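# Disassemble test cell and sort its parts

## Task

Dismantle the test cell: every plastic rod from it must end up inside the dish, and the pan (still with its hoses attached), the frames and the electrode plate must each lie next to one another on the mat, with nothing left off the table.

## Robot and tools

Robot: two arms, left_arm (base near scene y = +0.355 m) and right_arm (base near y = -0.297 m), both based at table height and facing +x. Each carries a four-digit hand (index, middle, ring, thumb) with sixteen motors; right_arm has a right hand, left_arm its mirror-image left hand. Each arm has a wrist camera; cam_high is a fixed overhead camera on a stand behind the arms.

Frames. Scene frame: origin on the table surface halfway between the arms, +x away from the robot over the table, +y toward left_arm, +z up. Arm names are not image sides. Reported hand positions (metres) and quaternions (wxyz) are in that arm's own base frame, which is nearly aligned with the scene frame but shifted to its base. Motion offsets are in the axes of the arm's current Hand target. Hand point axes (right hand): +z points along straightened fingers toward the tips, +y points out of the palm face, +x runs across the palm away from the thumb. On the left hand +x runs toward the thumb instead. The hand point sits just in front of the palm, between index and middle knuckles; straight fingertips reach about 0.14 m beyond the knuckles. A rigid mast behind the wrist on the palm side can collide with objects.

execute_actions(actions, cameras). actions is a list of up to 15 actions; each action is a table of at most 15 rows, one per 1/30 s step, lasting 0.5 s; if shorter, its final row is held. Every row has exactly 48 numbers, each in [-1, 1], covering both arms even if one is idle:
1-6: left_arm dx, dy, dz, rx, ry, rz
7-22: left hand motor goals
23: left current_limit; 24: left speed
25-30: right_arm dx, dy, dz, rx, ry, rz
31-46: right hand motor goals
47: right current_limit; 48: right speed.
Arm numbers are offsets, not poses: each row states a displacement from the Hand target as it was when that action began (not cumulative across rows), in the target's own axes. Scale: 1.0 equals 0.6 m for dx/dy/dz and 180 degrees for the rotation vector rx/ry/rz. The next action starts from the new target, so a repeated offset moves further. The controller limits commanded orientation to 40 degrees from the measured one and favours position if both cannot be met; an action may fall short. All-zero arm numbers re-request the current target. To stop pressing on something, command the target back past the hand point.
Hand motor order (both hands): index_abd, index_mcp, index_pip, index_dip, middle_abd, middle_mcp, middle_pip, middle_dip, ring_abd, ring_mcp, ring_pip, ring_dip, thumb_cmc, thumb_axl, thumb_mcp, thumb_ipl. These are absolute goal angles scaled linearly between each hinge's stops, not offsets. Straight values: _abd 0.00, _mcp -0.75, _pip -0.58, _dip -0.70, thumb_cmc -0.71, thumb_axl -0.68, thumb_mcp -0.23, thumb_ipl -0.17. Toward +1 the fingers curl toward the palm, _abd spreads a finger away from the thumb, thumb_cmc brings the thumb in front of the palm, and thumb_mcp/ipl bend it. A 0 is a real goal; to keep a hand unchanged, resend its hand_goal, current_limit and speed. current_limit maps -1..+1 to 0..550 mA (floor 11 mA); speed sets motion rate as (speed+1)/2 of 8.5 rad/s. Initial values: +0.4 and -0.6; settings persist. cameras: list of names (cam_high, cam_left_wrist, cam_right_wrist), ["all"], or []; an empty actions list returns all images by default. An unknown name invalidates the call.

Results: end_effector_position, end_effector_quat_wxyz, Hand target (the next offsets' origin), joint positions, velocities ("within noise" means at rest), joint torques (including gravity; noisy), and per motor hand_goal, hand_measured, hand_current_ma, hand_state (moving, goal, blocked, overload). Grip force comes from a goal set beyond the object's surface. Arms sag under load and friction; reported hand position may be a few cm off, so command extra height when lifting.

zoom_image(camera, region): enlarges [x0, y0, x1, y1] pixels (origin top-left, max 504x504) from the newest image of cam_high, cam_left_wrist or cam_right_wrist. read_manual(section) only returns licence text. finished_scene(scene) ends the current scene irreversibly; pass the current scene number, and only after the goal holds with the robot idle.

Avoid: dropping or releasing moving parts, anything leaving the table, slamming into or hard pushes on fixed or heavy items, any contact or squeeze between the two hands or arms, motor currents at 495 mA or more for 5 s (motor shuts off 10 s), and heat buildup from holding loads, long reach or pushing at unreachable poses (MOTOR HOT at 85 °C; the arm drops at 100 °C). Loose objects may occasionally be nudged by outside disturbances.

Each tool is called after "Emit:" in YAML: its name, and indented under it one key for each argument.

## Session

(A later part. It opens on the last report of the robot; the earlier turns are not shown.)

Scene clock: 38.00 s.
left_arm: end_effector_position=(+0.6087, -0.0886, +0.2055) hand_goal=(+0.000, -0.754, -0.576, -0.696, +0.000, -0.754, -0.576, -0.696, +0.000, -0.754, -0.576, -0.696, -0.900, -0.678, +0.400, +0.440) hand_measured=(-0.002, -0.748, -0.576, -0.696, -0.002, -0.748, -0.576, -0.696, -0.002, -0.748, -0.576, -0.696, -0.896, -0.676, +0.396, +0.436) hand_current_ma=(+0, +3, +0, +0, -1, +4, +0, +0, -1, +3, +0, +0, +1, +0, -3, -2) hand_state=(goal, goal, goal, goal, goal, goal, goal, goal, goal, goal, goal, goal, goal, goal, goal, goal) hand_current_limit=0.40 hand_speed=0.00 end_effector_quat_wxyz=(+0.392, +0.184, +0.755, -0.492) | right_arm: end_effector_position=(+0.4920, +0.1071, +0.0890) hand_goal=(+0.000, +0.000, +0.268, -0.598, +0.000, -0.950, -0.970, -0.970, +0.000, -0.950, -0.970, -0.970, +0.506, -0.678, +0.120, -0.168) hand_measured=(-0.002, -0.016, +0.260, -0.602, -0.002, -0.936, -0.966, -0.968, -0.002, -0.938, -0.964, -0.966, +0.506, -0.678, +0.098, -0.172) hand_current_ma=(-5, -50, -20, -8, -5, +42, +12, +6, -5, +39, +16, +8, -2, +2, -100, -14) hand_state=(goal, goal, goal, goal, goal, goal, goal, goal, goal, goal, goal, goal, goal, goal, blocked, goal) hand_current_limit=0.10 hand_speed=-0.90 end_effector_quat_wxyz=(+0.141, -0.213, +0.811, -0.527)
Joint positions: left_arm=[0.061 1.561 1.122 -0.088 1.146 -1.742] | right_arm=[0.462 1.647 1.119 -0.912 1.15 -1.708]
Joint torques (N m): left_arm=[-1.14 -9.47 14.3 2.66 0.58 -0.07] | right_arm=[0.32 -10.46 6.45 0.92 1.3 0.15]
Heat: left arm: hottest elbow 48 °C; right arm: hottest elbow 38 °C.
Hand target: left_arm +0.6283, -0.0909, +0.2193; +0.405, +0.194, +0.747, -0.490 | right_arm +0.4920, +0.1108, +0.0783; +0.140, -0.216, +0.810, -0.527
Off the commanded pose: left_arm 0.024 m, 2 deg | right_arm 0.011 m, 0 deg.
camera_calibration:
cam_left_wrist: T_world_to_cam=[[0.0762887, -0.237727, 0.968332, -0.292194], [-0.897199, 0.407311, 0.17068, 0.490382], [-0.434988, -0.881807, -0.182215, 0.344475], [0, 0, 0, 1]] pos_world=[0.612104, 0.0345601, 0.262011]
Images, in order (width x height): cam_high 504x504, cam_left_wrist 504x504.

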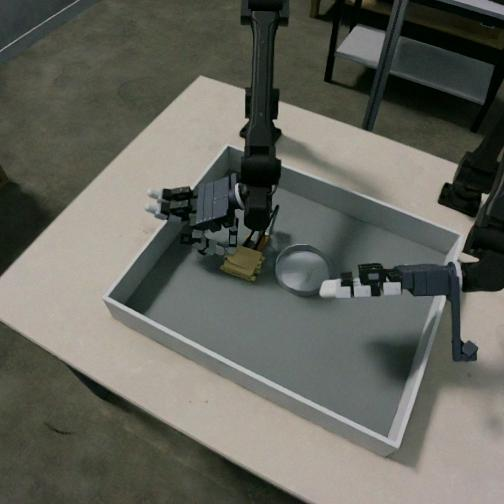

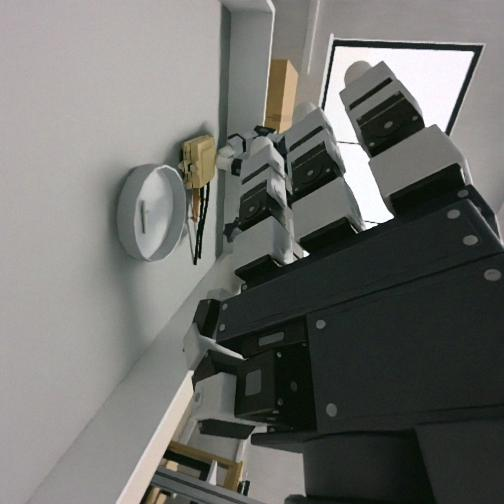

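Emit:
execute_actions:
  actions:
    - [[0,0,0,0,0,0,0,-0.754,-0.576,-0.696,0,-0.754,-0.576,-0.696,0,-0.754,-0.576,-0.696,-0.9,-0.678,0.4,0.44,0.4,0,0,0,0,0,0,0,0,0.03,0.269,-0.597,0,-0.95,-0.97,-0.97,0,-0.95,-0.97,-0.97,0.507,-0.677,0.17,-0.168,0.2,-0.9]]
    - [[0,0,0,0,0,0,0,-0.754,-0.576,-0.696,0,-0.754,-0.576,-0.696,0,-0.754,-0.576,-0.696,-0.9,-0.678,0.4,0.44,0.4,0,-0.0087,-0.1087,-0.0428,0,0,0,0,0.03,0.269,-0.597,0,-0.95,-0.97,-0.97,0,-0.95,-0.97,-0.97,0.507,-0.677,0.17,-0.168,0.2,-0.9]]
  cameras: ["cam_high","cam_left_wrist"]

Emit:
zoom_image:
  camera: "cam_high"
  region: [190, 200, 270, 280]

Emit:
zoom_image:
  camera: "cam_left_wrist"
  region: [160, 100, 280, 220]

Scene clock: 40.00 s.
left_arm: end_effector_position=(+0.6087, -0.0886, +0.2055) hand_goal=(+0.000, -0.754, -0.576, -0.696, +0.000, -0.754, -0.576, -0.696, +0.000, -0.754, -0.576, -0.696, -0.900, -0.678, +0.400, +0.440) hand_measured=(-0.002, -0.748, -0.576, -0.696, -0.002, -0.748, -0.576, -0.696, -0.002, -0.748, -0.576, -0.696, -0.896, -0.676, +0.396, +0.436) hand_current_ma=(+0, +3, +0, +0, -1, +4, +0, +0, -1, +3, +0, +0, +1, +0, -3, -2) hand_state=(goal, goal, goal, goal, goal, goal, goal, goal, goal, goal, goal, goal, goal, goal, goal, goal) hand_current_limit=0.40 hand_speed=0.00 end_effector_quat_wxyz=(+0.392, +0.184, +0.755, -0.492) | right_arm: end_effector_position=(+0.4848, +0.1036, +0.1324) hand_goal=(+0.000, +0.030, +0.268, -0.598, +0.000, -0.950, -0.970, -0.970, +0.000, -0.950, -0.970, -0.970, +0.506, -0.678, +0.170, -0.168) hand_measured=(+0.002, -0.014, +0.254, -0.602, -0.002, -0.936, -0.966, -0.968, -0.002, -0.938, -0.964, -0.966, +0.506, -0.680, +0.112, -0.184) hand_current_ma=(+6, -172, -40, -13, -5, +42, +12, +6, -5, +39, +16, +8, +1, -6, -302, -71) hand_state=(goal, blocked, goal, goal, goal, goal, goal, goal, goal, goal, goal, goal, goal, goal, blocked, goal) hand_current_limit=0.20 hand_speed=-0.90 end_effector_quat_wxyz=(+0.126, -0.226, +0.808, -0.530)
Joint positions: left_arm=[0.061 1.561 1.122 -0.088 1.146 -1.742] | right_arm=[0.462 1.592 1.181 -1.061 1.15 -1.719]
Joint torques (N m): left_arm=[-1.14 -9.41 14.3 2.66 0.58 -0.07] | right_arm=[-0.15 -11.46 10.24 0.18 1.26 0.07]
Heat: left arm: hottest elbow 49 °C; right arm: hottest elbow 38 °C.
Hand target: left_arm +0.6283, -0.0909, +0.2193; +0.405, +0.194, +0.747, -0.490 | right_arm +0.4981, +0.1109, +0.1483; +0.140, -0.216, +0.810, -0.527
Off the commanded pose: left_arm 0.024 m, 2 deg | right_arm 0.022 m, 2 deg.
camera_calibration:
cam_left_wrist: T_world_to_cam=[[0.0762887, -0.237727, 0.968332, -0.292194], [-0.897199, 0.407311, 0.17068, 0.490382], [-0.434988, -0.881807, -0.182215, 0.344475], [0, 0, 0, 1]] pos_world=[0.612104, 0.0345601, 0.262011]
Images, in order (width x height): cam_high 504x504, cam_left_wrist 504x504.

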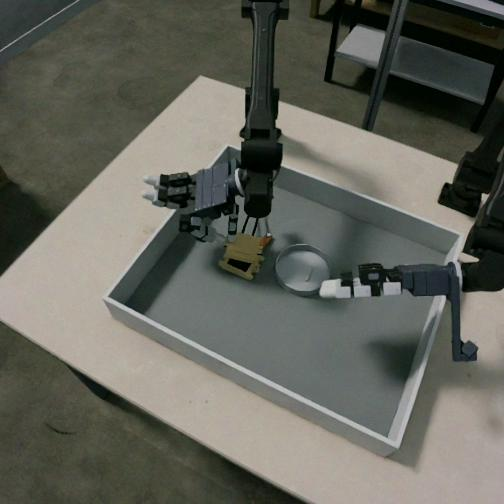

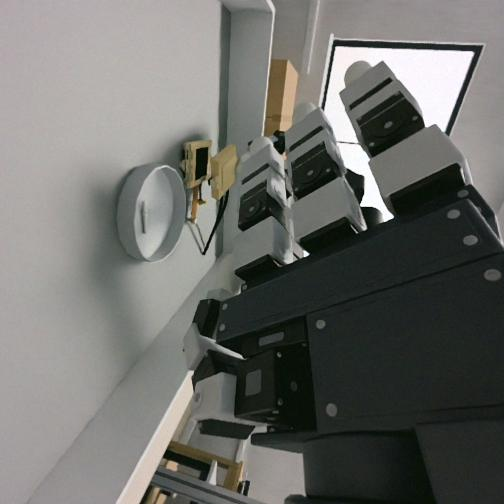

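Scaled by 6.300 from the camera's 504x504 image, which has a finer 720x720 frame.

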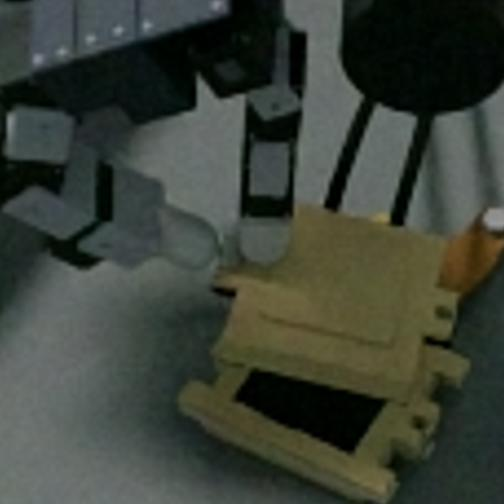

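Scaled by 4.200 from the camera's 504x504 image, which has a finer 720x720 frame.

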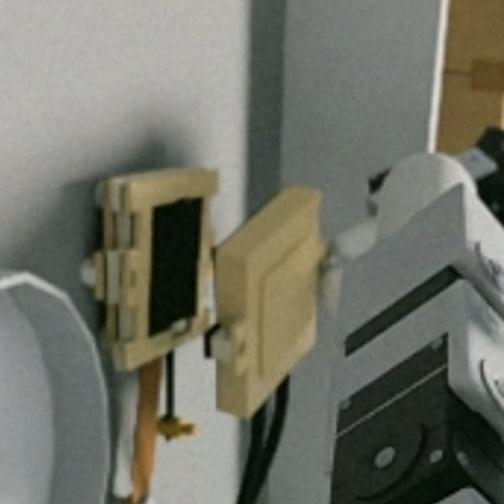

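Emit:
zoom_image:
  camera: "cam_left_wrist"
  region: [200, 130, 260, 190]

Emit:
zoom_image:
  camera: "cam_high"
  region: [205, 220, 275, 290]

Scaled by 8.400 from the camera's 504x504 image, which has a finer 720x720 frame.

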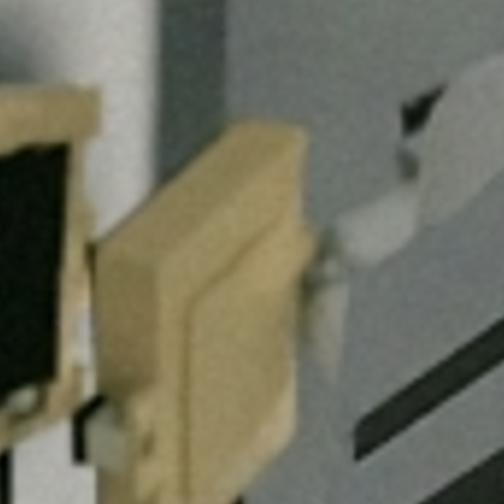

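Scaled by 7.200 from the camera's 504x504 image, which has a finer 720x720 frame.

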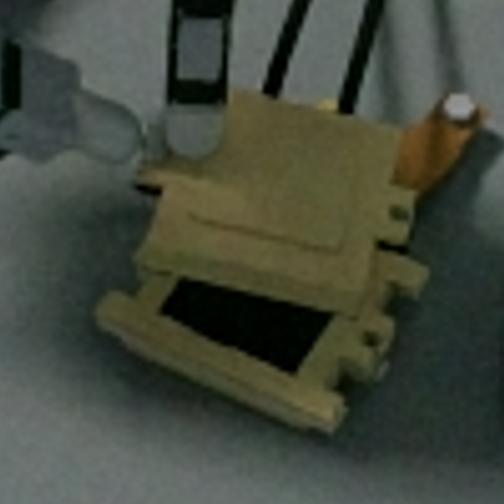

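Emit:
execute_actions:
  actions:
    - [[0,0,0,0,0,0,0,-0.754,-0.576,-0.696,0,-0.754,-0.576,-0.696,0,-0.754,-0.576,-0.696,-0.9,-0.678,0.4,0.44,0.4,0,0.0087,0.0447,0.0144,0,0,0,0,0.03,0.269,-0.597,0,-0.95,-0.97,-0.97,0,-0.95,-0.97,-0.97,0.507,-0.677,0.17,-0.168,0.2,-0.9]]
  cameras: ["cam_high","cam_left_wrist"]

Emit:
zoom_image:
  camera: "cam_high"
  region: [205, 220, 275, 290]

Emit:
zoom_image:
  camera: "cam_left_wrist"
  region: [170, 120, 250, 200]

Scene clock: 44.53 s.
left_arm: end_effector_position=(+0.6087, -0.0886, +0.2055) hand_goal=(+0.000, -0.754, -0.576, -0.696, +0.000, -0.754, -0.576, -0.696, +0.000, -0.754, -0.576, -0.696, -0.900, -0.678, +0.400, +0.440) hand_measured=(-0.002, -0.748, -0.576, -0.696, -0.002, -0.748, -0.576, -0.696, -0.002, -0.748, -0.576, -0.696, -0.896, -0.676, +0.396, +0.436) hand_current_ma=(+0, +3, +0, +0, -1, +4, +0, +0, -1, +3, +0, +0, +1, +0, -3, -2) hand_state=(goal, goal, goal, goal, goal, goal, goal, goal, goal, goal, goal, goal, goal, goal, goal, goal) hand_current_limit=0.40 hand_speed=0.00 end_effector_quat_wxyz=(+0.392, +0.184, +0.755, -0.492) | right_arm: end_effector_position=(+0.4926, +0.1075, +0.1339) hand_goal=(+0.000, +0.030, +0.268, -0.598, +0.000, -0.950, -0.970, -0.970, +0.000, -0.950, -0.970, -0.970, +0.506, -0.678, +0.170, -0.168) hand_measured=(+0.002, -0.014, +0.254, -0.602, -0.002, -0.936, -0.966, -0.968, -0.002, -0.938, -0.964, -0.966, +0.508, -0.680, +0.112, -0.184) hand_current_ma=(+6, -172, -41, -13, -5, +42, +12, +6, -5, +39, +16, +8, +4, -5, -302, -71) hand_state=(goal, blocked, goal, goal, goal, goal, goal, goal, goal, goal, goal, goal, goal, goal, blocked, goal) hand_current_limit=0.20 hand_speed=-0.90 end_effector_quat_wxyz=(+0.143, -0.214, +0.810, -0.526)
Joint positions: left_arm=[0.061 1.561 1.122 -0.088 1.146 -1.742] | right_arm=[0.462 1.592 1.181 -1.023 1.15 -1.713]
Joint torques (N m): left_arm=[-1.14 -9.41 14.28 2.67 0.58 -0.07] | right_arm=[0.26 -10.17 6.43 0.95 1.29 0.19]
Heat: left arm: hottest elbow 49 °C; right arm: hottest elbow 39 °C.
Hand target: left_arm +0.6283, -0.0909, +0.2193; +0.405, +0.194, +0.747, -0.490 | right_arm +0.4921, +0.1109, +0.1203; +0.140, -0.216, +0.810, -0.527
Off the commanded pose: left_arm 0.024 m, 2 deg | right_arm 0.014 m, 0 deg.
camera_calibration:
cam_left_wrist: T_world_to_cam=[[0.0762887, -0.237727, 0.968332, -0.292194], [-0.897199, 0.407311, 0.17068, 0.490382], [-0.434988, -0.881807, -0.182215, 0.344475], [0, 0, 0, 1]] pos_world=[0.612104, 0.0345601, 0.262011]
Images, in order (width x height): cam_high 504x504, cam_left_wrist 504x504.

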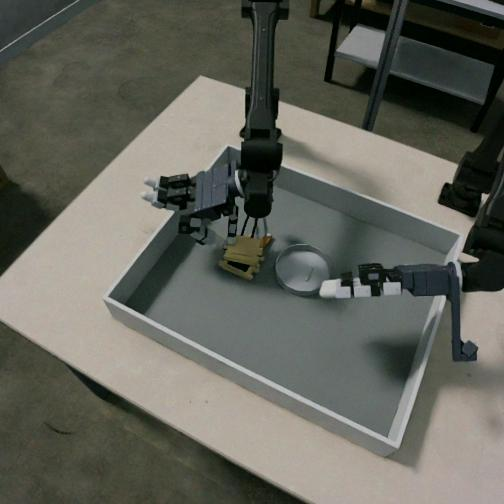

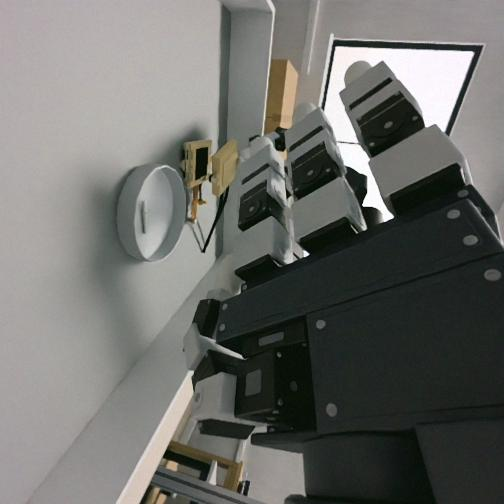

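Scaled by 7.200 from the camera's 504x504 image, which has a finer 720x720 frame.

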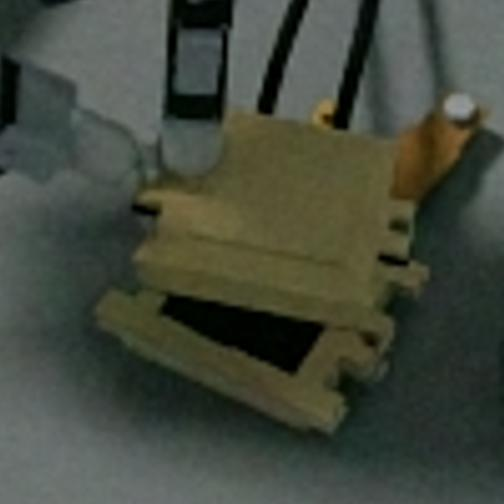

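Scaled by 6.300 from the camera's 504x504 image, which has a finer 720x720 frame.

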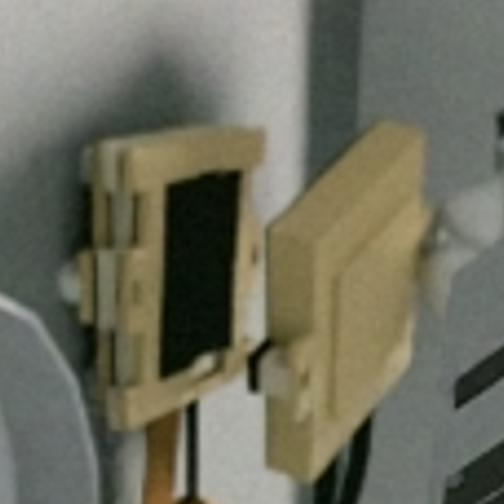

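Emit:
execute_actions:
  actions:
    - [[0,0,0,0,0,0,0,-0.754,-0.576,-0.696,0,-0.754,-0.576,-0.696,0,-0.754,-0.576,-0.696,-0.9,-0.678,0.4,0.44,0.4,0,0,0.0457,0.0203,0,0,0,0,0.03,0.269,-0.597,0,-0.95,-0.97,-0.97,0,-0.95,-0.97,-0.97,0.507,-0.677,0.17,-0.168,0.2,-0.9]]
  cameras: ["cam_high","cam_left_wrist"]

Emit:
zoom_image:
  camera: "cam_high"
  region: [205, 220, 275, 290]

Emit:
zoom_image:
  camera: "cam_left_wrist"
  region: [170, 120, 250, 200]

Scene clock: 46.13 s.
left_arm: end_effector_position=(+0.6087, -0.0886, +0.2055) hand_goal=(+0.000, -0.754, -0.576, -0.696, +0.000, -0.754, -0.576, -0.696, +0.000, -0.754, -0.576, -0.696, -0.900, -0.678, +0.400, +0.440) hand_measured=(-0.002, -0.748, -0.576, -0.696, -0.002, -0.748, -0.576, -0.696, -0.002, -0.748, -0.576, -0.696, -0.896, -0.676, +0.396, +0.436) hand_current_ma=(+0, +3, +0, +0, -1, +4, +0, +0, -1, +3, +0, +0, +1, +0, -3, -2) hand_state=(goal, goal, goal, goal, goal, goal, goal, goal, goal, goal, goal, goal, goal, goal, goal, goal) hand_current_limit=0.40 hand_speed=0.00 end_effector_quat_wxyz=(+0.392, +0.184, +0.755, -0.492) | right_arm: end_effector_position=(+0.4921, +0.1068, +0.1023) hand_goal=(+0.000, +0.030, +0.268, -0.598, +0.000, -0.950, -0.970, -0.970, +0.000, -0.950, -0.970, -0.970, +0.506, -0.678, +0.170, -0.168) hand_measured=(+0.002, -0.014, +0.256, -0.602, -0.002, -0.936, -0.966, -0.968, -0.002, -0.938, -0.964, -0.966, +0.508, -0.680, +0.112, -0.186) hand_current_ma=(+6, -172, -34, -8, -5, +42, +12, +6, -5, +39, +16, +8, +7, -4, -302, -76) hand_state=(goal, blocked, goal, goal, goal, goal, goal, goal, goal, goal, goal, goal, goal, goal, blocked, goal) hand_current_limit=0.20 hand_speed=-0.90 end_effector_quat_wxyz=(+0.143, -0.212, +0.811, -0.527)
Joint positions: left_arm=[0.061 1.561 1.122 -0.088 1.146 -1.742] | right_arm=[0.462 1.629 1.135 -0.945 1.152 -1.705]
Joint torques (N m): left_arm=[-1.08 -9.47 14.31 2.66 0.58 -0.07] | right_arm=[0.32 -10.23 6.52 0.9 1.22 0.12]
Heat: left arm: hottest elbow 49 °C; right arm: hottest elbow 40 °C.
Hand target: left_arm +0.6283, -0.0909, +0.2193; +0.405, +0.194, +0.747, -0.490 | right_arm +0.4920, +0.1108, +0.0903; +0.140, -0.216, +0.810, -0.527
Off the commanded pose: left_arm 0.024 m, 2 deg | right_arm 0.013 m, 1 deg.
camera_calibration:
cam_left_wrist: T_world_to_cam=[[0.0762887, -0.237727, 0.968332, -0.292194], [-0.897199, 0.407311, 0.17068, 0.490382], [-0.434988, -0.881807, -0.182215, 0.344475], [0, 0, 0, 1]] pos_world=[0.612104, 0.0345601, 0.262011]
Images, in order (width x height): cam_high 504x504, cam_left_wrist 504x504.

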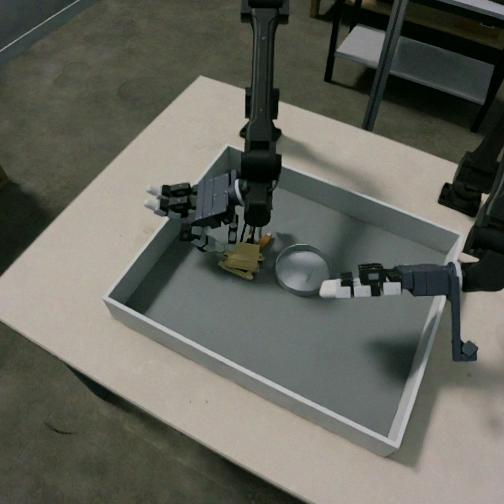

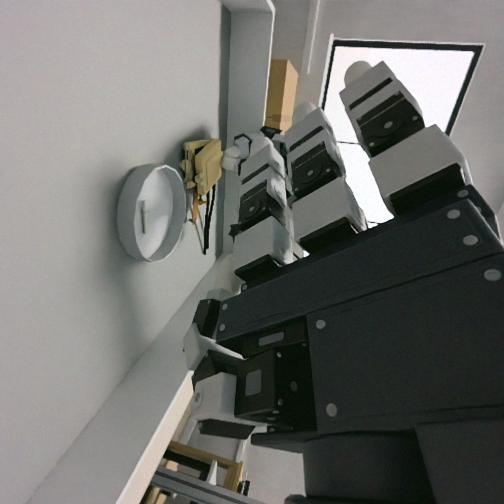

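Scaled by 7.200 from the camera's 504x504 image, which has a finer 720x720 frame.

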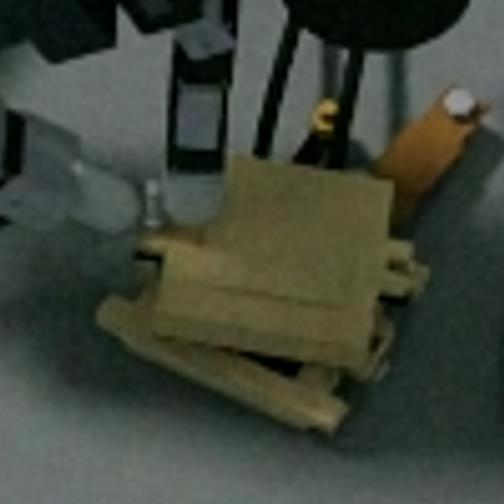

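Scaled by 6.300 from the camera's 504x504 image, which has a finer 720x720 frame.

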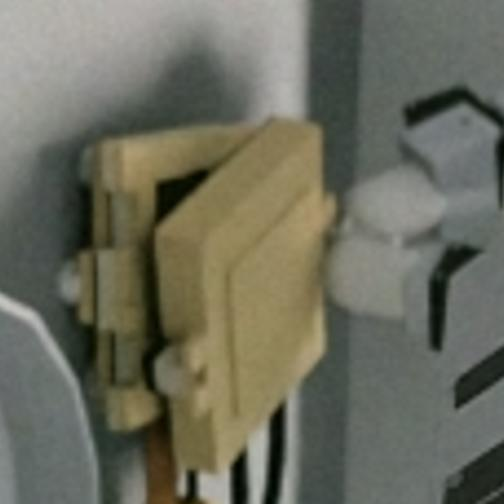

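Emit:
execute_actions:
  actions:
    - [[0,0,0,0,0,0,0,-0.754,-0.576,-0.696,0,-0.754,-0.576,-0.696,0,-0.754,-0.576,-0.696,-0.9,-0.678,0.4,0.44,0.4,0,0,0.0107,0.0048,0,0,0,0,0.03,0.269,-0.597,0,-0.95,-0.97,-0.97,0,-0.95,-0.97,-0.97,0.507,-0.677,0.17,-0.168,0.2,-0.9]]
  cameras: ["cam_high","cam_left_wrist"]

Emit:
zoom_image:
  camera: "cam_left_wrist"
  region: [170, 120, 250, 200]

Scene clock: 47.17 s.
left_arm: end_effector_position=(+0.6087, -0.0886, +0.2055) hand_goal=(+0.000, -0.754, -0.576, -0.696, +0.000, -0.754, -0.576, -0.696, +0.000, -0.754, -0.576, -0.696, -0.900, -0.678, +0.400, +0.440) hand_measured=(-0.002, -0.748, -0.576, -0.696, -0.002, -0.748, -0.576, -0.696, -0.002, -0.748, -0.576, -0.696, -0.896, -0.676, +0.396, +0.436) hand_current_ma=(+0, +3, +0, +0, -1, +4, +0, +0, -1, +3, +0, +0, +1, +0, -3, -2) hand_state=(goal, goal, goal, goal, goal, goal, goal, goal, goal, goal, goal, goal, goal, goal, goal, goal) hand_current_limit=0.40 hand_speed=0.00 end_effector_quat_wxyz=(+0.392, +0.184, +0.755, -0.492) | right_arm: end_effector_position=(+0.4950, +0.1083, +0.1017) hand_goal=(+0.000, +0.030, +0.268, -0.598, +0.000, -0.950, -0.970, -0.970, +0.000, -0.950, -0.970, -0.970, +0.506, -0.678, +0.170, -0.168) hand_measured=(+0.002, -0.014, +0.256, -0.602, -0.002, -0.936, -0.966, -0.968, -0.002, -0.938, -0.964, -0.966, +0.508, -0.680, +0.112, -0.186) hand_current_ma=(+6, -172, -34, -8, -5, +42, +12, +6, -5, +39, +16, +8, +7, -4, -302, -76) hand_state=(goal, blocked, goal, goal, goal, goal, goal, goal, goal, goal, goal, goal, goal, goal, blocked, goal) hand_current_limit=0.20 hand_speed=-0.90 end_effector_quat_wxyz=(+0.149, -0.208, +0.811, -0.526)
Joint positions: left_arm=[0.061 1.561 1.122 -0.088 1.146 -1.742] | right_arm=[0.462 1.63 1.132 -0.926 1.152 -1.705]
Joint torques (N m): left_arm=[-1.03 -9.47 14.3 2.66 0.57 -0.07] | right_arm=[0.32 -9.76 6.06 0.92 1.23 0.12]
Heat: left arm: hottest elbow 50 °C; right arm: hottest elbow 39 °C.
Hand target: left_arm +0.6283, -0.0909, +0.2193; +0.405, +0.194, +0.747, -0.490 | right_arm +0.4921, +0.1108, +0.0833; +0.140, -0.216, +0.810, -0.527
Off the commanded pose: left_arm 0.024 m, 2 deg | right_arm 0.019 m, 1 deg.
camera_calibration:
cam_left_wrist: T_world_to_cam=[[0.0762887, -0.237727, 0.968332, -0.292194], [-0.897199, 0.407311, 0.17068, 0.490382], [-0.434988, -0.881807, -0.182215, 0.344475], [0, 0, 0, 1]] pos_world=[0.612104, 0.0345601, 0.262011]
Images, in order (width x height): cam_high 504x504, cam_left_wrist 504x504.

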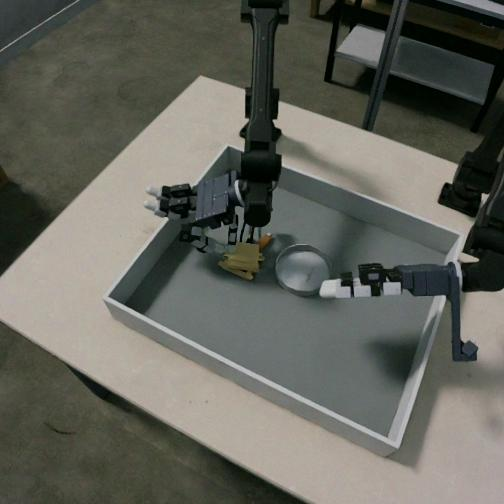

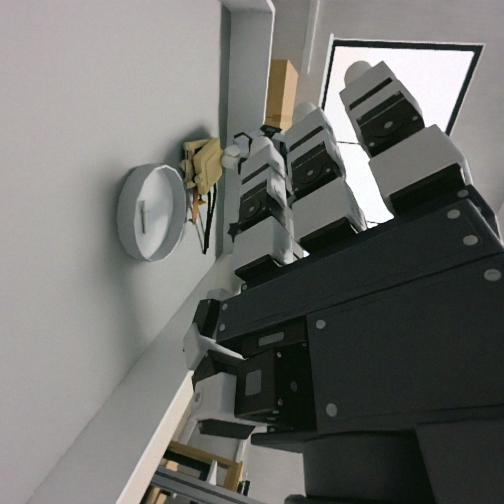

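Scaled by 6.300 from the camera's 504x504 image, which has a finer 720x720 frame.

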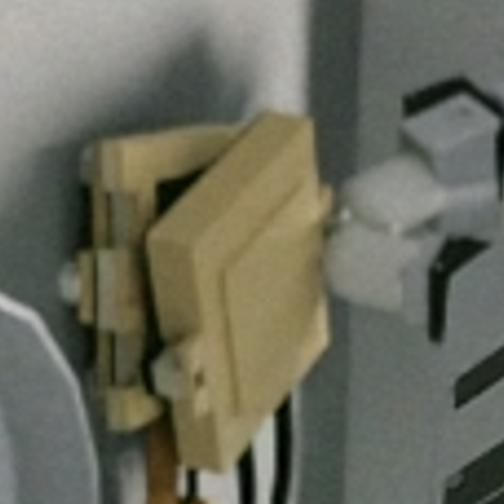

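Emit:
execute_actions:
  actions:
    - [[0,0,0,0,0,0,0,-0.754,-0.576,-0.696,0,-0.754,-0.576,-0.696,0,-0.754,-0.576,-0.696,-0.9,-0.678,0.4,0.44,0.4,0,0.003,0.0114,0.0032,0,0,0,0,0.03,0.269,-0.597,0,-0.95,-0.97,-0.97,0,-0.95,-0.97,-0.97,0.507,-0.677,0.17,-0.168,0.2,-0.9]]
  cameras: ["cam_high","cam_left_wrist"]

Emit:
zoom_image:
  camera: "cam_left_wrist"
  region: [170, 120, 250, 200]

Emit:
zoom_image:
  camera: "cam_high"
  region: [205, 220, 275, 290]

Scene clock: 48.40 s.
left_arm: end_effector_position=(+0.6087, -0.0886, +0.2055) hand_goal=(+0.000, -0.754, -0.576, -0.696, +0.000, -0.754, -0.576, -0.696, +0.000, -0.754, -0.576, -0.696, -0.900, -0.678, +0.400, +0.440) hand_measured=(-0.002, -0.748, -0.576, -0.696, -0.002, -0.748, -0.576, -0.696, -0.002, -0.748, -0.576, -0.696, -0.896, -0.676, +0.396, +0.436) hand_current_ma=(+0, +3, +0, +0, -1, +4, +0, +0, -1, +3, +0, +0, +1, +0, -3, -2) hand_state=(goal, goal, goal, goal, goal, goal, goal, goal, goal, goal, goal, goal, goal, goal, goal, goal) hand_current_limit=0.40 hand_speed=0.00 end_effector_quat_wxyz=(+0.392, +0.184, +0.755, -0.492) | right_arm: end_effector_position=(+0.4968, +0.1090, +0.1003) hand_goal=(+0.000, +0.030, +0.268, -0.598, +0.000, -0.950, -0.970, -0.970, +0.000, -0.950, -0.970, -0.970, +0.506, -0.678, +0.170, -0.168) hand_measured=(+0.002, -0.014, +0.258, -0.600, -0.002, -0.936, -0.966, -0.968, -0.002, -0.938, -0.964, -0.966, +0.504, -0.680, +0.112, -0.188) hand_current_ma=(+6, -172, -31, -3, -5, +42, +12, +6, -5, +39, +16, +8, -3, -4, -302, -86) hand_state=(goal, blocked, goal, goal, goal, goal, goal, goal, goal, goal, goal, goal, goal, goal, blocked, goal) hand_current_limit=0.20 hand_speed=-0.90 end_effector_quat_wxyz=(+0.156, -0.201, +0.812, -0.525)
Joint positions: left_arm=[0.061 1.561 1.122 -0.088 1.146 -1.742] | right_arm=[0.462 1.63 1.125 -0.908 1.153 -1.697]
Joint torques (N m): left_arm=[-1.03 -9.47 14.3 2.66 0.57 -0.07] | right_arm=[0.44 -9.35 5.59 0.85 1.19 0.1]
Heat: left arm: hottest elbow 50 °C; right arm: hottest elbow 39 °C.
Hand target: left_arm +0.6283, -0.0909, +0.2193; +0.405, +0.194, +0.747, -0.490 | right_arm +0.4900, +0.1107, +0.0762; +0.140, -0.216, +0.810, -0.527
Off the commanded pose: left_arm 0.024 m, 2 deg | right_arm 0.025 m, 3 deg.
camera_calibration:
cam_left_wrist: T_world_to_cam=[[0.0762887, -0.237727, 0.968332, -0.292194], [-0.897199, 0.407311, 0.17068, 0.490382], [-0.434988, -0.881807, -0.182215, 0.344475], [0, 0, 0, 1]] pos_world=[0.612104, 0.0345601, 0.262011]
Images, in order (width x height): cam_high 504x504, cam_left_wrist 504x504.

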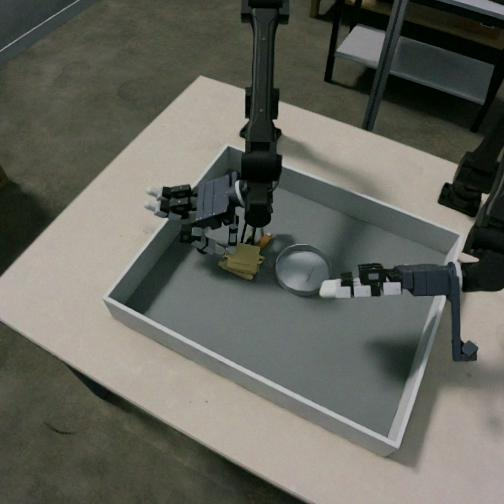

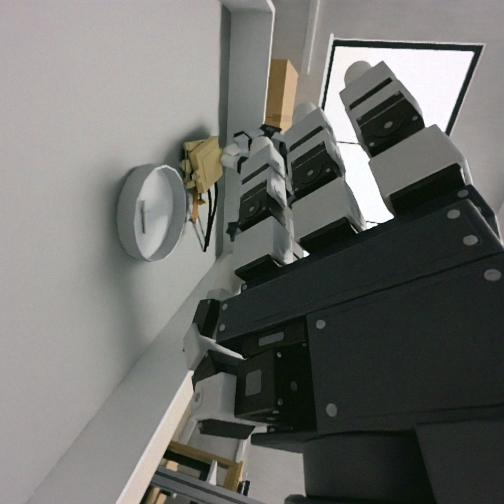

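Scaled by 6.300 from the camera's 504x504 image, which has a finer 720x720 frame.

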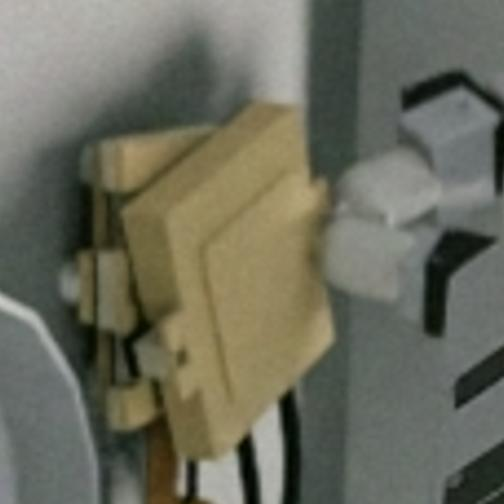

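Scaled by 7.200 from the camera's 504x504 image, which has a finer 720x720 frame.

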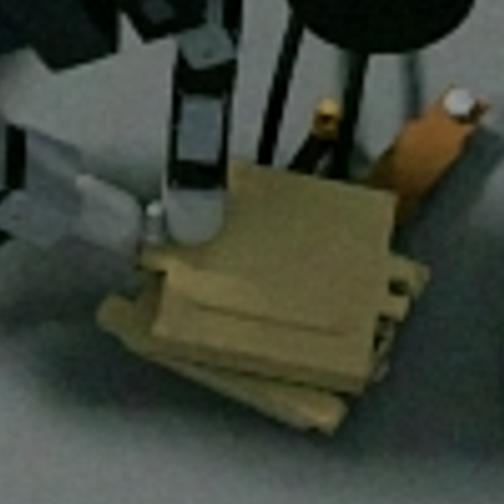

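Emit:
execute_actions:
  actions:
    - [[0,0,0,0,0,0,0,-0.754,-0.576,-0.696,0,-0.754,-0.576,-0.696,0,-0.754,-0.576,-0.696,-0.9,-0.678,0.4,0.44,0.4,0,-0.0029,-0.0159,-0.0053,0,0,0,0,0.01,0.269,-0.597,0,-0.95,-0.97,-0.97,0,-0.95,-0.97,-0.97,0.507,-0.677,0.14,-0.168,0.2,-0.9]]
  cameras: ["cam_high","cam_left_wrist"]

Emit:
zoom_image:
  camera: "cam_left_wrist"
  region: [170, 120, 250, 200]

Emit:
zoom_image:
  camera: "cam_high"
  region: [205, 220, 275, 290]

Scene clock: 52.13 s.
left_arm: end_effector_position=(+0.6087, -0.0886, +0.2055) hand_goal=(+0.000, -0.754, -0.576, -0.696, +0.000, -0.754, -0.576, -0.696, +0.000, -0.754, -0.576, -0.696, -0.900, -0.678, +0.400, +0.440) hand_measured=(-0.002, -0.748, -0.576, -0.696, -0.002, -0.748, -0.576, -0.696, -0.002, -0.748, -0.576, -0.696, -0.896, -0.676, +0.396, +0.436) hand_current_ma=(+0, +3, +0, +0, -1, +4, +0, +0, -1, +3, +0, +0, +1, +0, -3, -2) hand_state=(goal, goal, goal, goal, goal, goal, goal, goal, goal, goal, goal, goal, goal, goal, goal, goal) hand_current_limit=0.40 hand_speed=0.00 end_effector_quat_wxyz=(+0.392, +0.184, +0.755, -0.492) | right_arm: end_effector_position=(+0.4966, +0.1088, +0.1002) hand_goal=(+0.000, +0.010, +0.268, -0.598, +0.000, -0.950, -0.970, -0.970, +0.000, -0.950, -0.970, -0.970, +0.506, -0.678, +0.140, -0.168) hand_measured=(+0.002, -0.016, +0.260, -0.600, -0.002, -0.936, -0.966, -0.968, -0.002, -0.938, -0.964, -0.966, +0.504, -0.680, +0.110, -0.188) hand_current_ma=(+6, -92, -25, -3, -5, +42, +12, +6, -5, +39, +16, +8, -6, -4, -143, -86) hand_state=(goal, blocked, goal, goal, goal, goal, goal, goal, goal, goal, goal, goal, goal, goal, blocked, goal) hand_current_limit=0.20 hand_speed=-0.90 end_effector_quat_wxyz=(+0.155, -0.201, +0.812, -0.525)
Joint positions: left_arm=[0.061 1.561 1.122 -0.088 1.146 -1.742] | right_arm=[0.462 1.63 1.125 -0.909 1.153 -1.697]
Joint torques (N m): left_arm=[-1.08 -9.41 14.28 2.67 0.57 -0.07] | right_arm=[0.21 -9.93 6.79 0.13 1.17 0.04]
Heat: left arm: hottest elbow 50 °C; right arm: hottest elbow 39 °C.
Hand target: left_arm +0.6283, -0.0909, +0.2193; +0.405, +0.194, +0.747, -0.490 | right_arm +0.4919, +0.1107, +0.0862; +0.140, -0.216, +0.810, -0.527
Off the commanded pose: left_arm 0.024 m, 2 deg | right_arm 0.015 m, 2 deg.
camera_calibration:
cam_left_wrist: T_world_to_cam=[[0.0762887, -0.237727, 0.968332, -0.292194], [-0.897199, 0.407311, 0.17068, 0.490382], [-0.434988, -0.881807, -0.182215, 0.344475], [0, 0, 0, 1]] pos_world=[0.612104, 0.0345601, 0.262011]
Images, in order (width x height): cam_high 504x504, cam_left_wrist 504x504.

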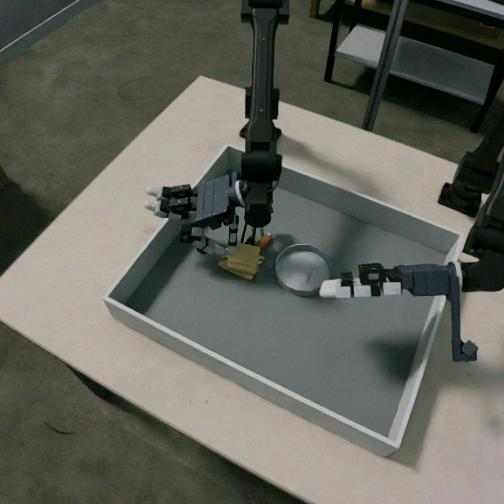

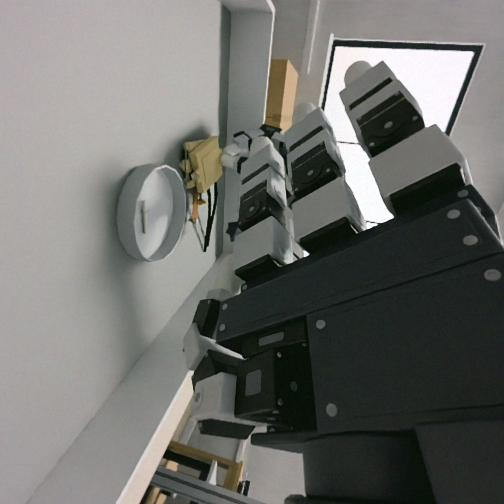

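Scaled by 6.300 from the camera's 504x504 image, which has a finer 720x720 frame.

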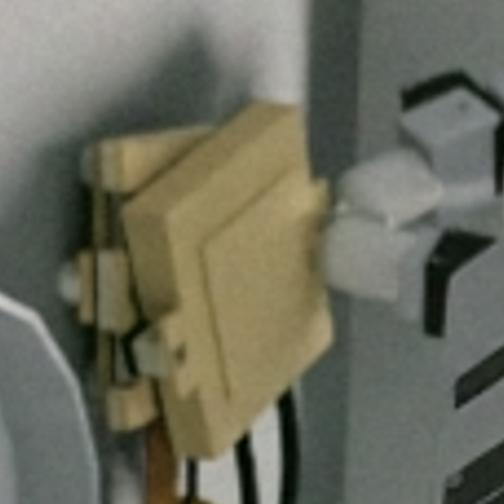

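Scaled by 7.200 from the camera's 504x504 image, which has a finer 720x720 frame.

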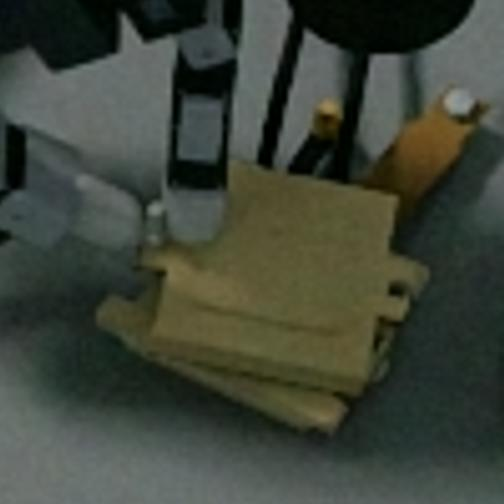

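Emit:
execute_actions:
  actions:
    - [[0,0,0,0,0,0,0,-0.754,-0.576,-0.696,0,-0.754,-0.576,-0.696,0,-0.754,-0.576,-0.696,-0.9,-0.678,0.4,0.44,0.4,0,0,0,0,0,0,0,0,0.03,0.269,-0.597,0,-0.95,-0.97,-0.97,0,-0.95,-0.97,-0.97,0.507,-0.677,0.17,-0.168,0.2,-0.9]]
    - [[0,0,0,0,0,0,0,-0.754,-0.576,-0.696,0,-0.754,-0.576,-0.696,0,-0.754,-0.576,-0.696,-0.9,-0.678,0.4,0.44,0.4,0,-0.0235,-0.0907,-0.0339,0,0,0,0,0.03,0.269,-0.597,0,-0.95,-0.97,-0.97,0,-0.95,-0.97,-0.97,0.507,-0.677,0.17,-0.168,0.2,-0.9]]
  cameras: ["cam_high","cam_left_wrist"]

Emit:
zoom_image:
  camera: "cam_left_wrist"
  region: [170, 120, 250, 200]

Emit:
zoom_image:
  camera: "cam_high"
  region: [205, 220, 275, 290]

Scene clock: 54.87 s.
left_arm: end_effector_position=(+0.6087, -0.0886, +0.2055) hand_goal=(+0.000, -0.754, -0.576, -0.696, +0.000, -0.754, -0.576, -0.696, +0.000, -0.754, -0.576, -0.696, -0.900, -0.678, +0.400, +0.440) hand_measured=(-0.002, -0.748, -0.576, -0.696, -0.002, -0.748, -0.576, -0.696, -0.002, -0.748, -0.576, -0.696, -0.896, -0.676, +0.396, +0.436) hand_current_ma=(+0, +3, +0, +0, -1, +4, +0, +0, -1, +3, +0, +0, +1, +0, -3, -2) hand_state=(goal, goal, goal, goal, goal, goal, goal, goal, goal, goal, goal, goal, goal, goal, goal, goal) hand_current_limit=0.40 hand_speed=0.00 end_effector_quat_wxyz=(+0.392, +0.184, +0.755, -0.492) | right_arm: end_effector_position=(+0.4913, +0.1064, +0.1226) hand_goal=(+0.000, +0.030, +0.268, -0.598, +0.000, -0.950, -0.970, -0.970, +0.000, -0.950, -0.970, -0.970, +0.506, -0.678, +0.170, -0.168) hand_measured=(+0.000, -0.016, +0.258, -0.600, -0.002, -0.936, -0.966, -0.968, -0.002, -0.938, -0.964, -0.966, +0.508, -0.680, +0.112, -0.188) hand_current_ma=(+1, -177, -29, -7, -5, +42, +12, +6, -5, +39, +16, +8, +3, -3, -300, -86) hand_state=(goal, blocked, goal, goal, goal, goal, goal, goal, goal, goal, goal, goal, goal, goal, blocked, goal) hand_current_limit=0.20 hand_speed=-0.90 end_effector_quat_wxyz=(+0.121, -0.229, +0.806, -0.532)
Joint positions: left_arm=[0.061 1.561 1.122 -0.088 1.146 -1.742] | right_arm=[0.462 1.628 1.197 -1.055 1.152 -1.717]
Joint torques (N m): left_arm=[-1.03 -9.41 14.3 2.67 0.58 -0.07] | right_arm=[-0.15 -12.63 10.41 0.16 1.15 0.06]
Heat: left arm: hottest elbow 51 °C; right arm: hottest elbow 40 °C.
Hand target: left_arm +0.6283, -0.0909, +0.2193; +0.405, +0.194, +0.747, -0.490 | right_arm +0.5061, +0.1148, +0.1442; +0.140, -0.216, +0.810, -0.527
Off the commanded pose: left_arm 0.024 m, 2 deg | right_arm 0.027 m, 3 deg.
camera_calibration:
cam_left_wrist: T_world_to_cam=[[0.0762887, -0.237727, 0.968332, -0.292194], [-0.897199, 0.407311, 0.17068, 0.490382], [-0.434988, -0.881807, -0.182215, 0.344475], [0, 0, 0, 1]] pos_world=[0.612104, 0.0345601, 0.262011]
Images, in order (width x height): cam_high 504x504, cam_left_wrist 504x504.

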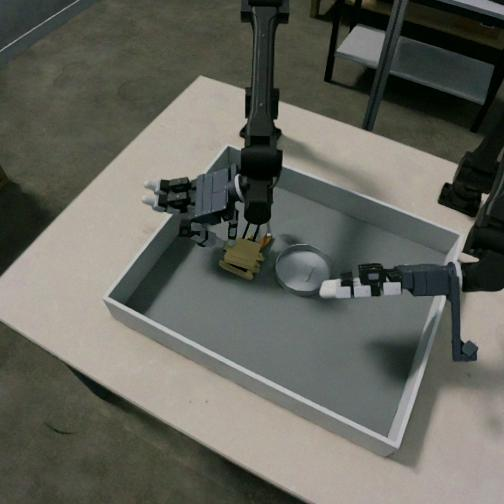

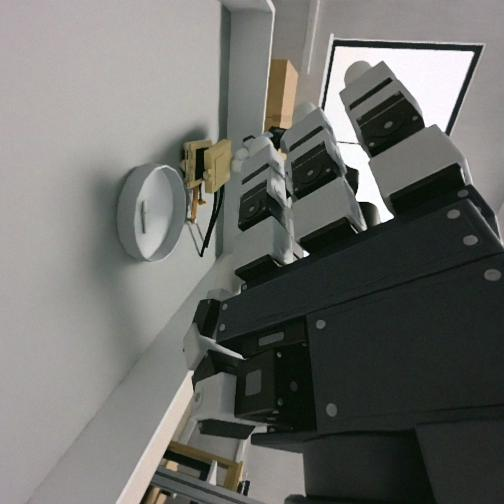

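Scaled by 6.300 from the camera's 504x504 image, which has a finer 720x720 frame.

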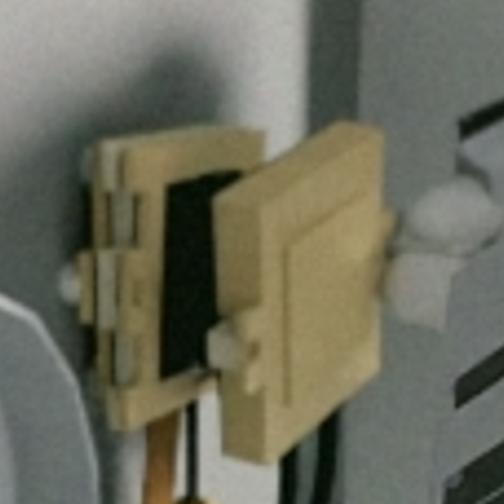

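Scaled by 7.200 from the camera's 504x504 image, which has a finer 720x720 frame.

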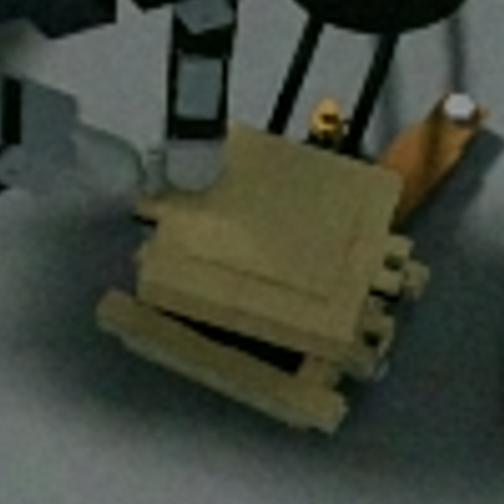

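Emit:
execute_actions:
  actions:
    - [[0,0,0,0,0,0,0,-0.754,-0.576,-0.696,0,-0.754,-0.576,-0.696,0,-0.754,-0.576,-0.696,-0.9,-0.678,0.4,0.44,0.4,0,0.0362,0.0781,0.0213,0,0.0508,0.0225,0,0.03,0.269,-0.597,0,-0.95,-0.97,-0.97,0,-0.95,-0.97,-0.97,0.507,-0.677,0.17,-0.168,0.2,-0.9]]
  cameras: ["cam_high","cam_left_wrist"]

Emit:
zoom_image:
  camera: "cam_left_wrist"
  region: [170, 120, 250, 200]

Emit:
zoom_image:
  camera: "cam_high"
  region: [205, 220, 275, 290]

Scene clock: 56.77 s.
left_arm: end_effector_position=(+0.6087, -0.0886, +0.2055) hand_goal=(+0.000, -0.754, -0.576, -0.696, +0.000, -0.754, -0.576, -0.696, +0.000, -0.754, -0.576, -0.696, -0.900, -0.678, +0.400, +0.440) hand_measured=(-0.002, -0.748, -0.576, -0.696, -0.002, -0.748, -0.576, -0.696, -0.002, -0.748, -0.576, -0.696, -0.896, -0.676, +0.396, +0.436) hand_current_ma=(+0, +3, +0, +0, -1, +4, +0, +0, -1, +3, +0, +0, +1, +0, -3, -2) hand_state=(goal, goal, goal, goal, goal, goal, goal, goal, goal, goal, goal, goal, goal, goal, goal, goal) hand_current_limit=0.40 hand_speed=0.00 end_effector_quat_wxyz=(+0.392, +0.184, +0.755, -0.492) | right_arm: end_effector_position=(+0.4702, +0.0982, +0.0948) hand_goal=(+0.000, +0.030, +0.268, -0.598, +0.000, -0.950, -0.970, -0.970, +0.000, -0.950, -0.970, -0.970, +0.506, -0.678, +0.170, -0.168) hand_measured=(+0.000, +0.000, +0.254, -0.604, -0.002, -0.936, -0.966, -0.968, -0.002, -0.938, -0.964, -0.966, +0.508, -0.680, +0.142, -0.182) hand_current_ma=(+2, -108, -41, -14, -5, +42, +12, +6, -4, +39, +16, +8, +7, -3, -125, -57) hand_state=(goal, blocked, goal, goal, goal, goal, goal, goal, goal, goal, goal, goal, goal, goal, blocked, goal) hand_current_limit=0.20 hand_speed=-0.90 end_effector_quat_wxyz=(+0.089, -0.154, +0.824, -0.538)
Joint positions: left_arm=[0.061 1.561 1.122 -0.088 1.146 -1.742] | right_arm=[0.472 1.71 1.214 -1.345 1.137 -1.294]
Joint torques (N m): left_arm=[-1.08 -9.47 14.28 2.66 0.58 -0.07] | right_arm=[0.44 -10.34 9.4 -0.38 1.08 0.18]
Heat: left arm: hottest elbow 51 °C; right arm: hottest elbow 40 °C.
Hand target: left_arm +0.6283, -0.0909, +0.2193; +0.405, +0.194, +0.747, -0.490 | right_arm +0.4835, +0.1103, +0.0963; +0.093, -0.145, +0.826, -0.537
Off the commanded pose: left_arm 0.024 m, 2 deg | right_arm 0.018 m, 1 deg.
camera_calibration:
cam_left_wrist: T_world_to_cam=[[0.0762887, -0.237727, 0.968332, -0.292194], [-0.897199, 0.407311, 0.17068, 0.490382], [-0.434988, -0.881807, -0.182215, 0.344475], [0, 0, 0, 1]] pos_world=[0.612104, 0.0345601, 0.262011]
Images, in order (width x height): cam_high 504x504, cam_left_wrist 504x504.

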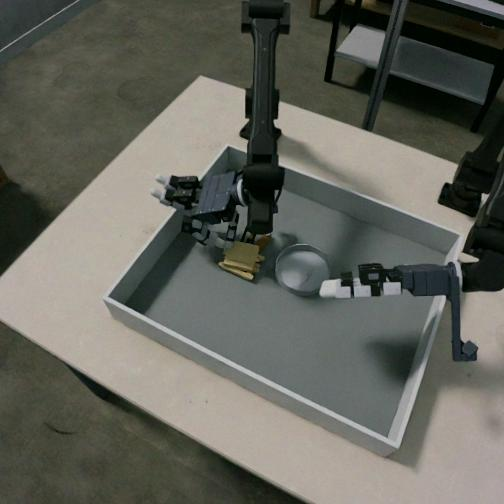

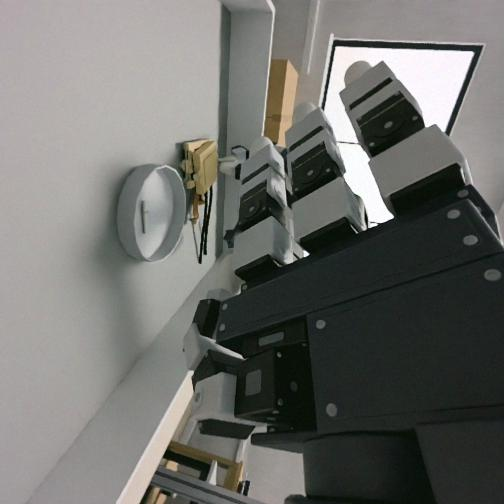

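Scaled by 6.300 from the camera's 504x504 image, which has a finer 720x720 frame.

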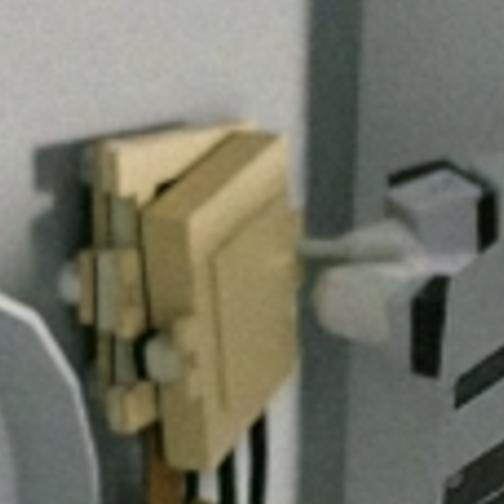

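Scaled by 7.200 from the camera's 504x504 image, which has a finer 720x720 frame.

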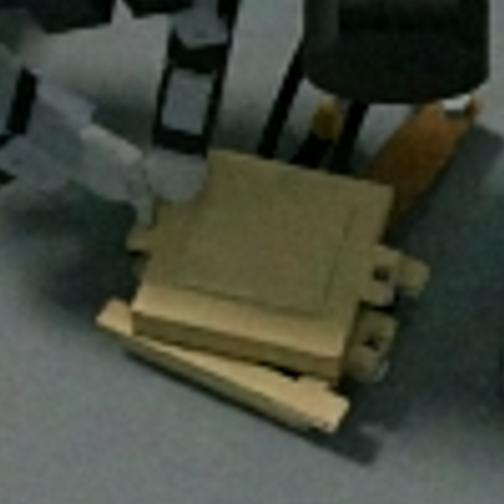

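Emit:
zoom_image:
  camera: "cam_left_wrist"
  region: [205, 140, 250, 185]

Emit:
zoom_image:
  camera: "cam_high"
  region: [210, 225, 250, 265]

Scaled by 11.200 from the camera's 504x504 image, which has a finer 720x720 frame.

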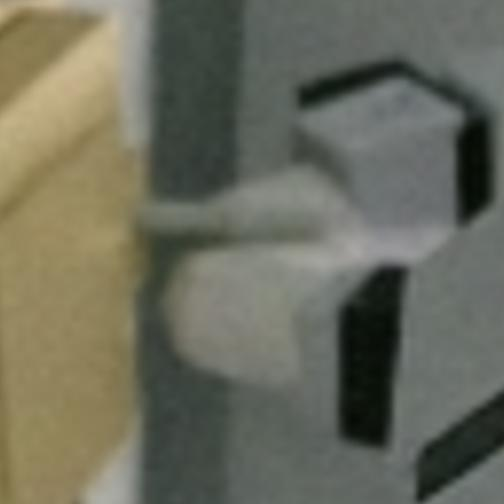

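Scaled by 12.600 from the camera's 504x504 image, which has a finer 720x720 frame.

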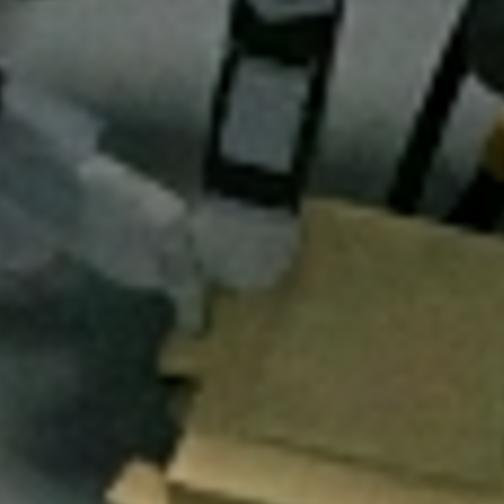

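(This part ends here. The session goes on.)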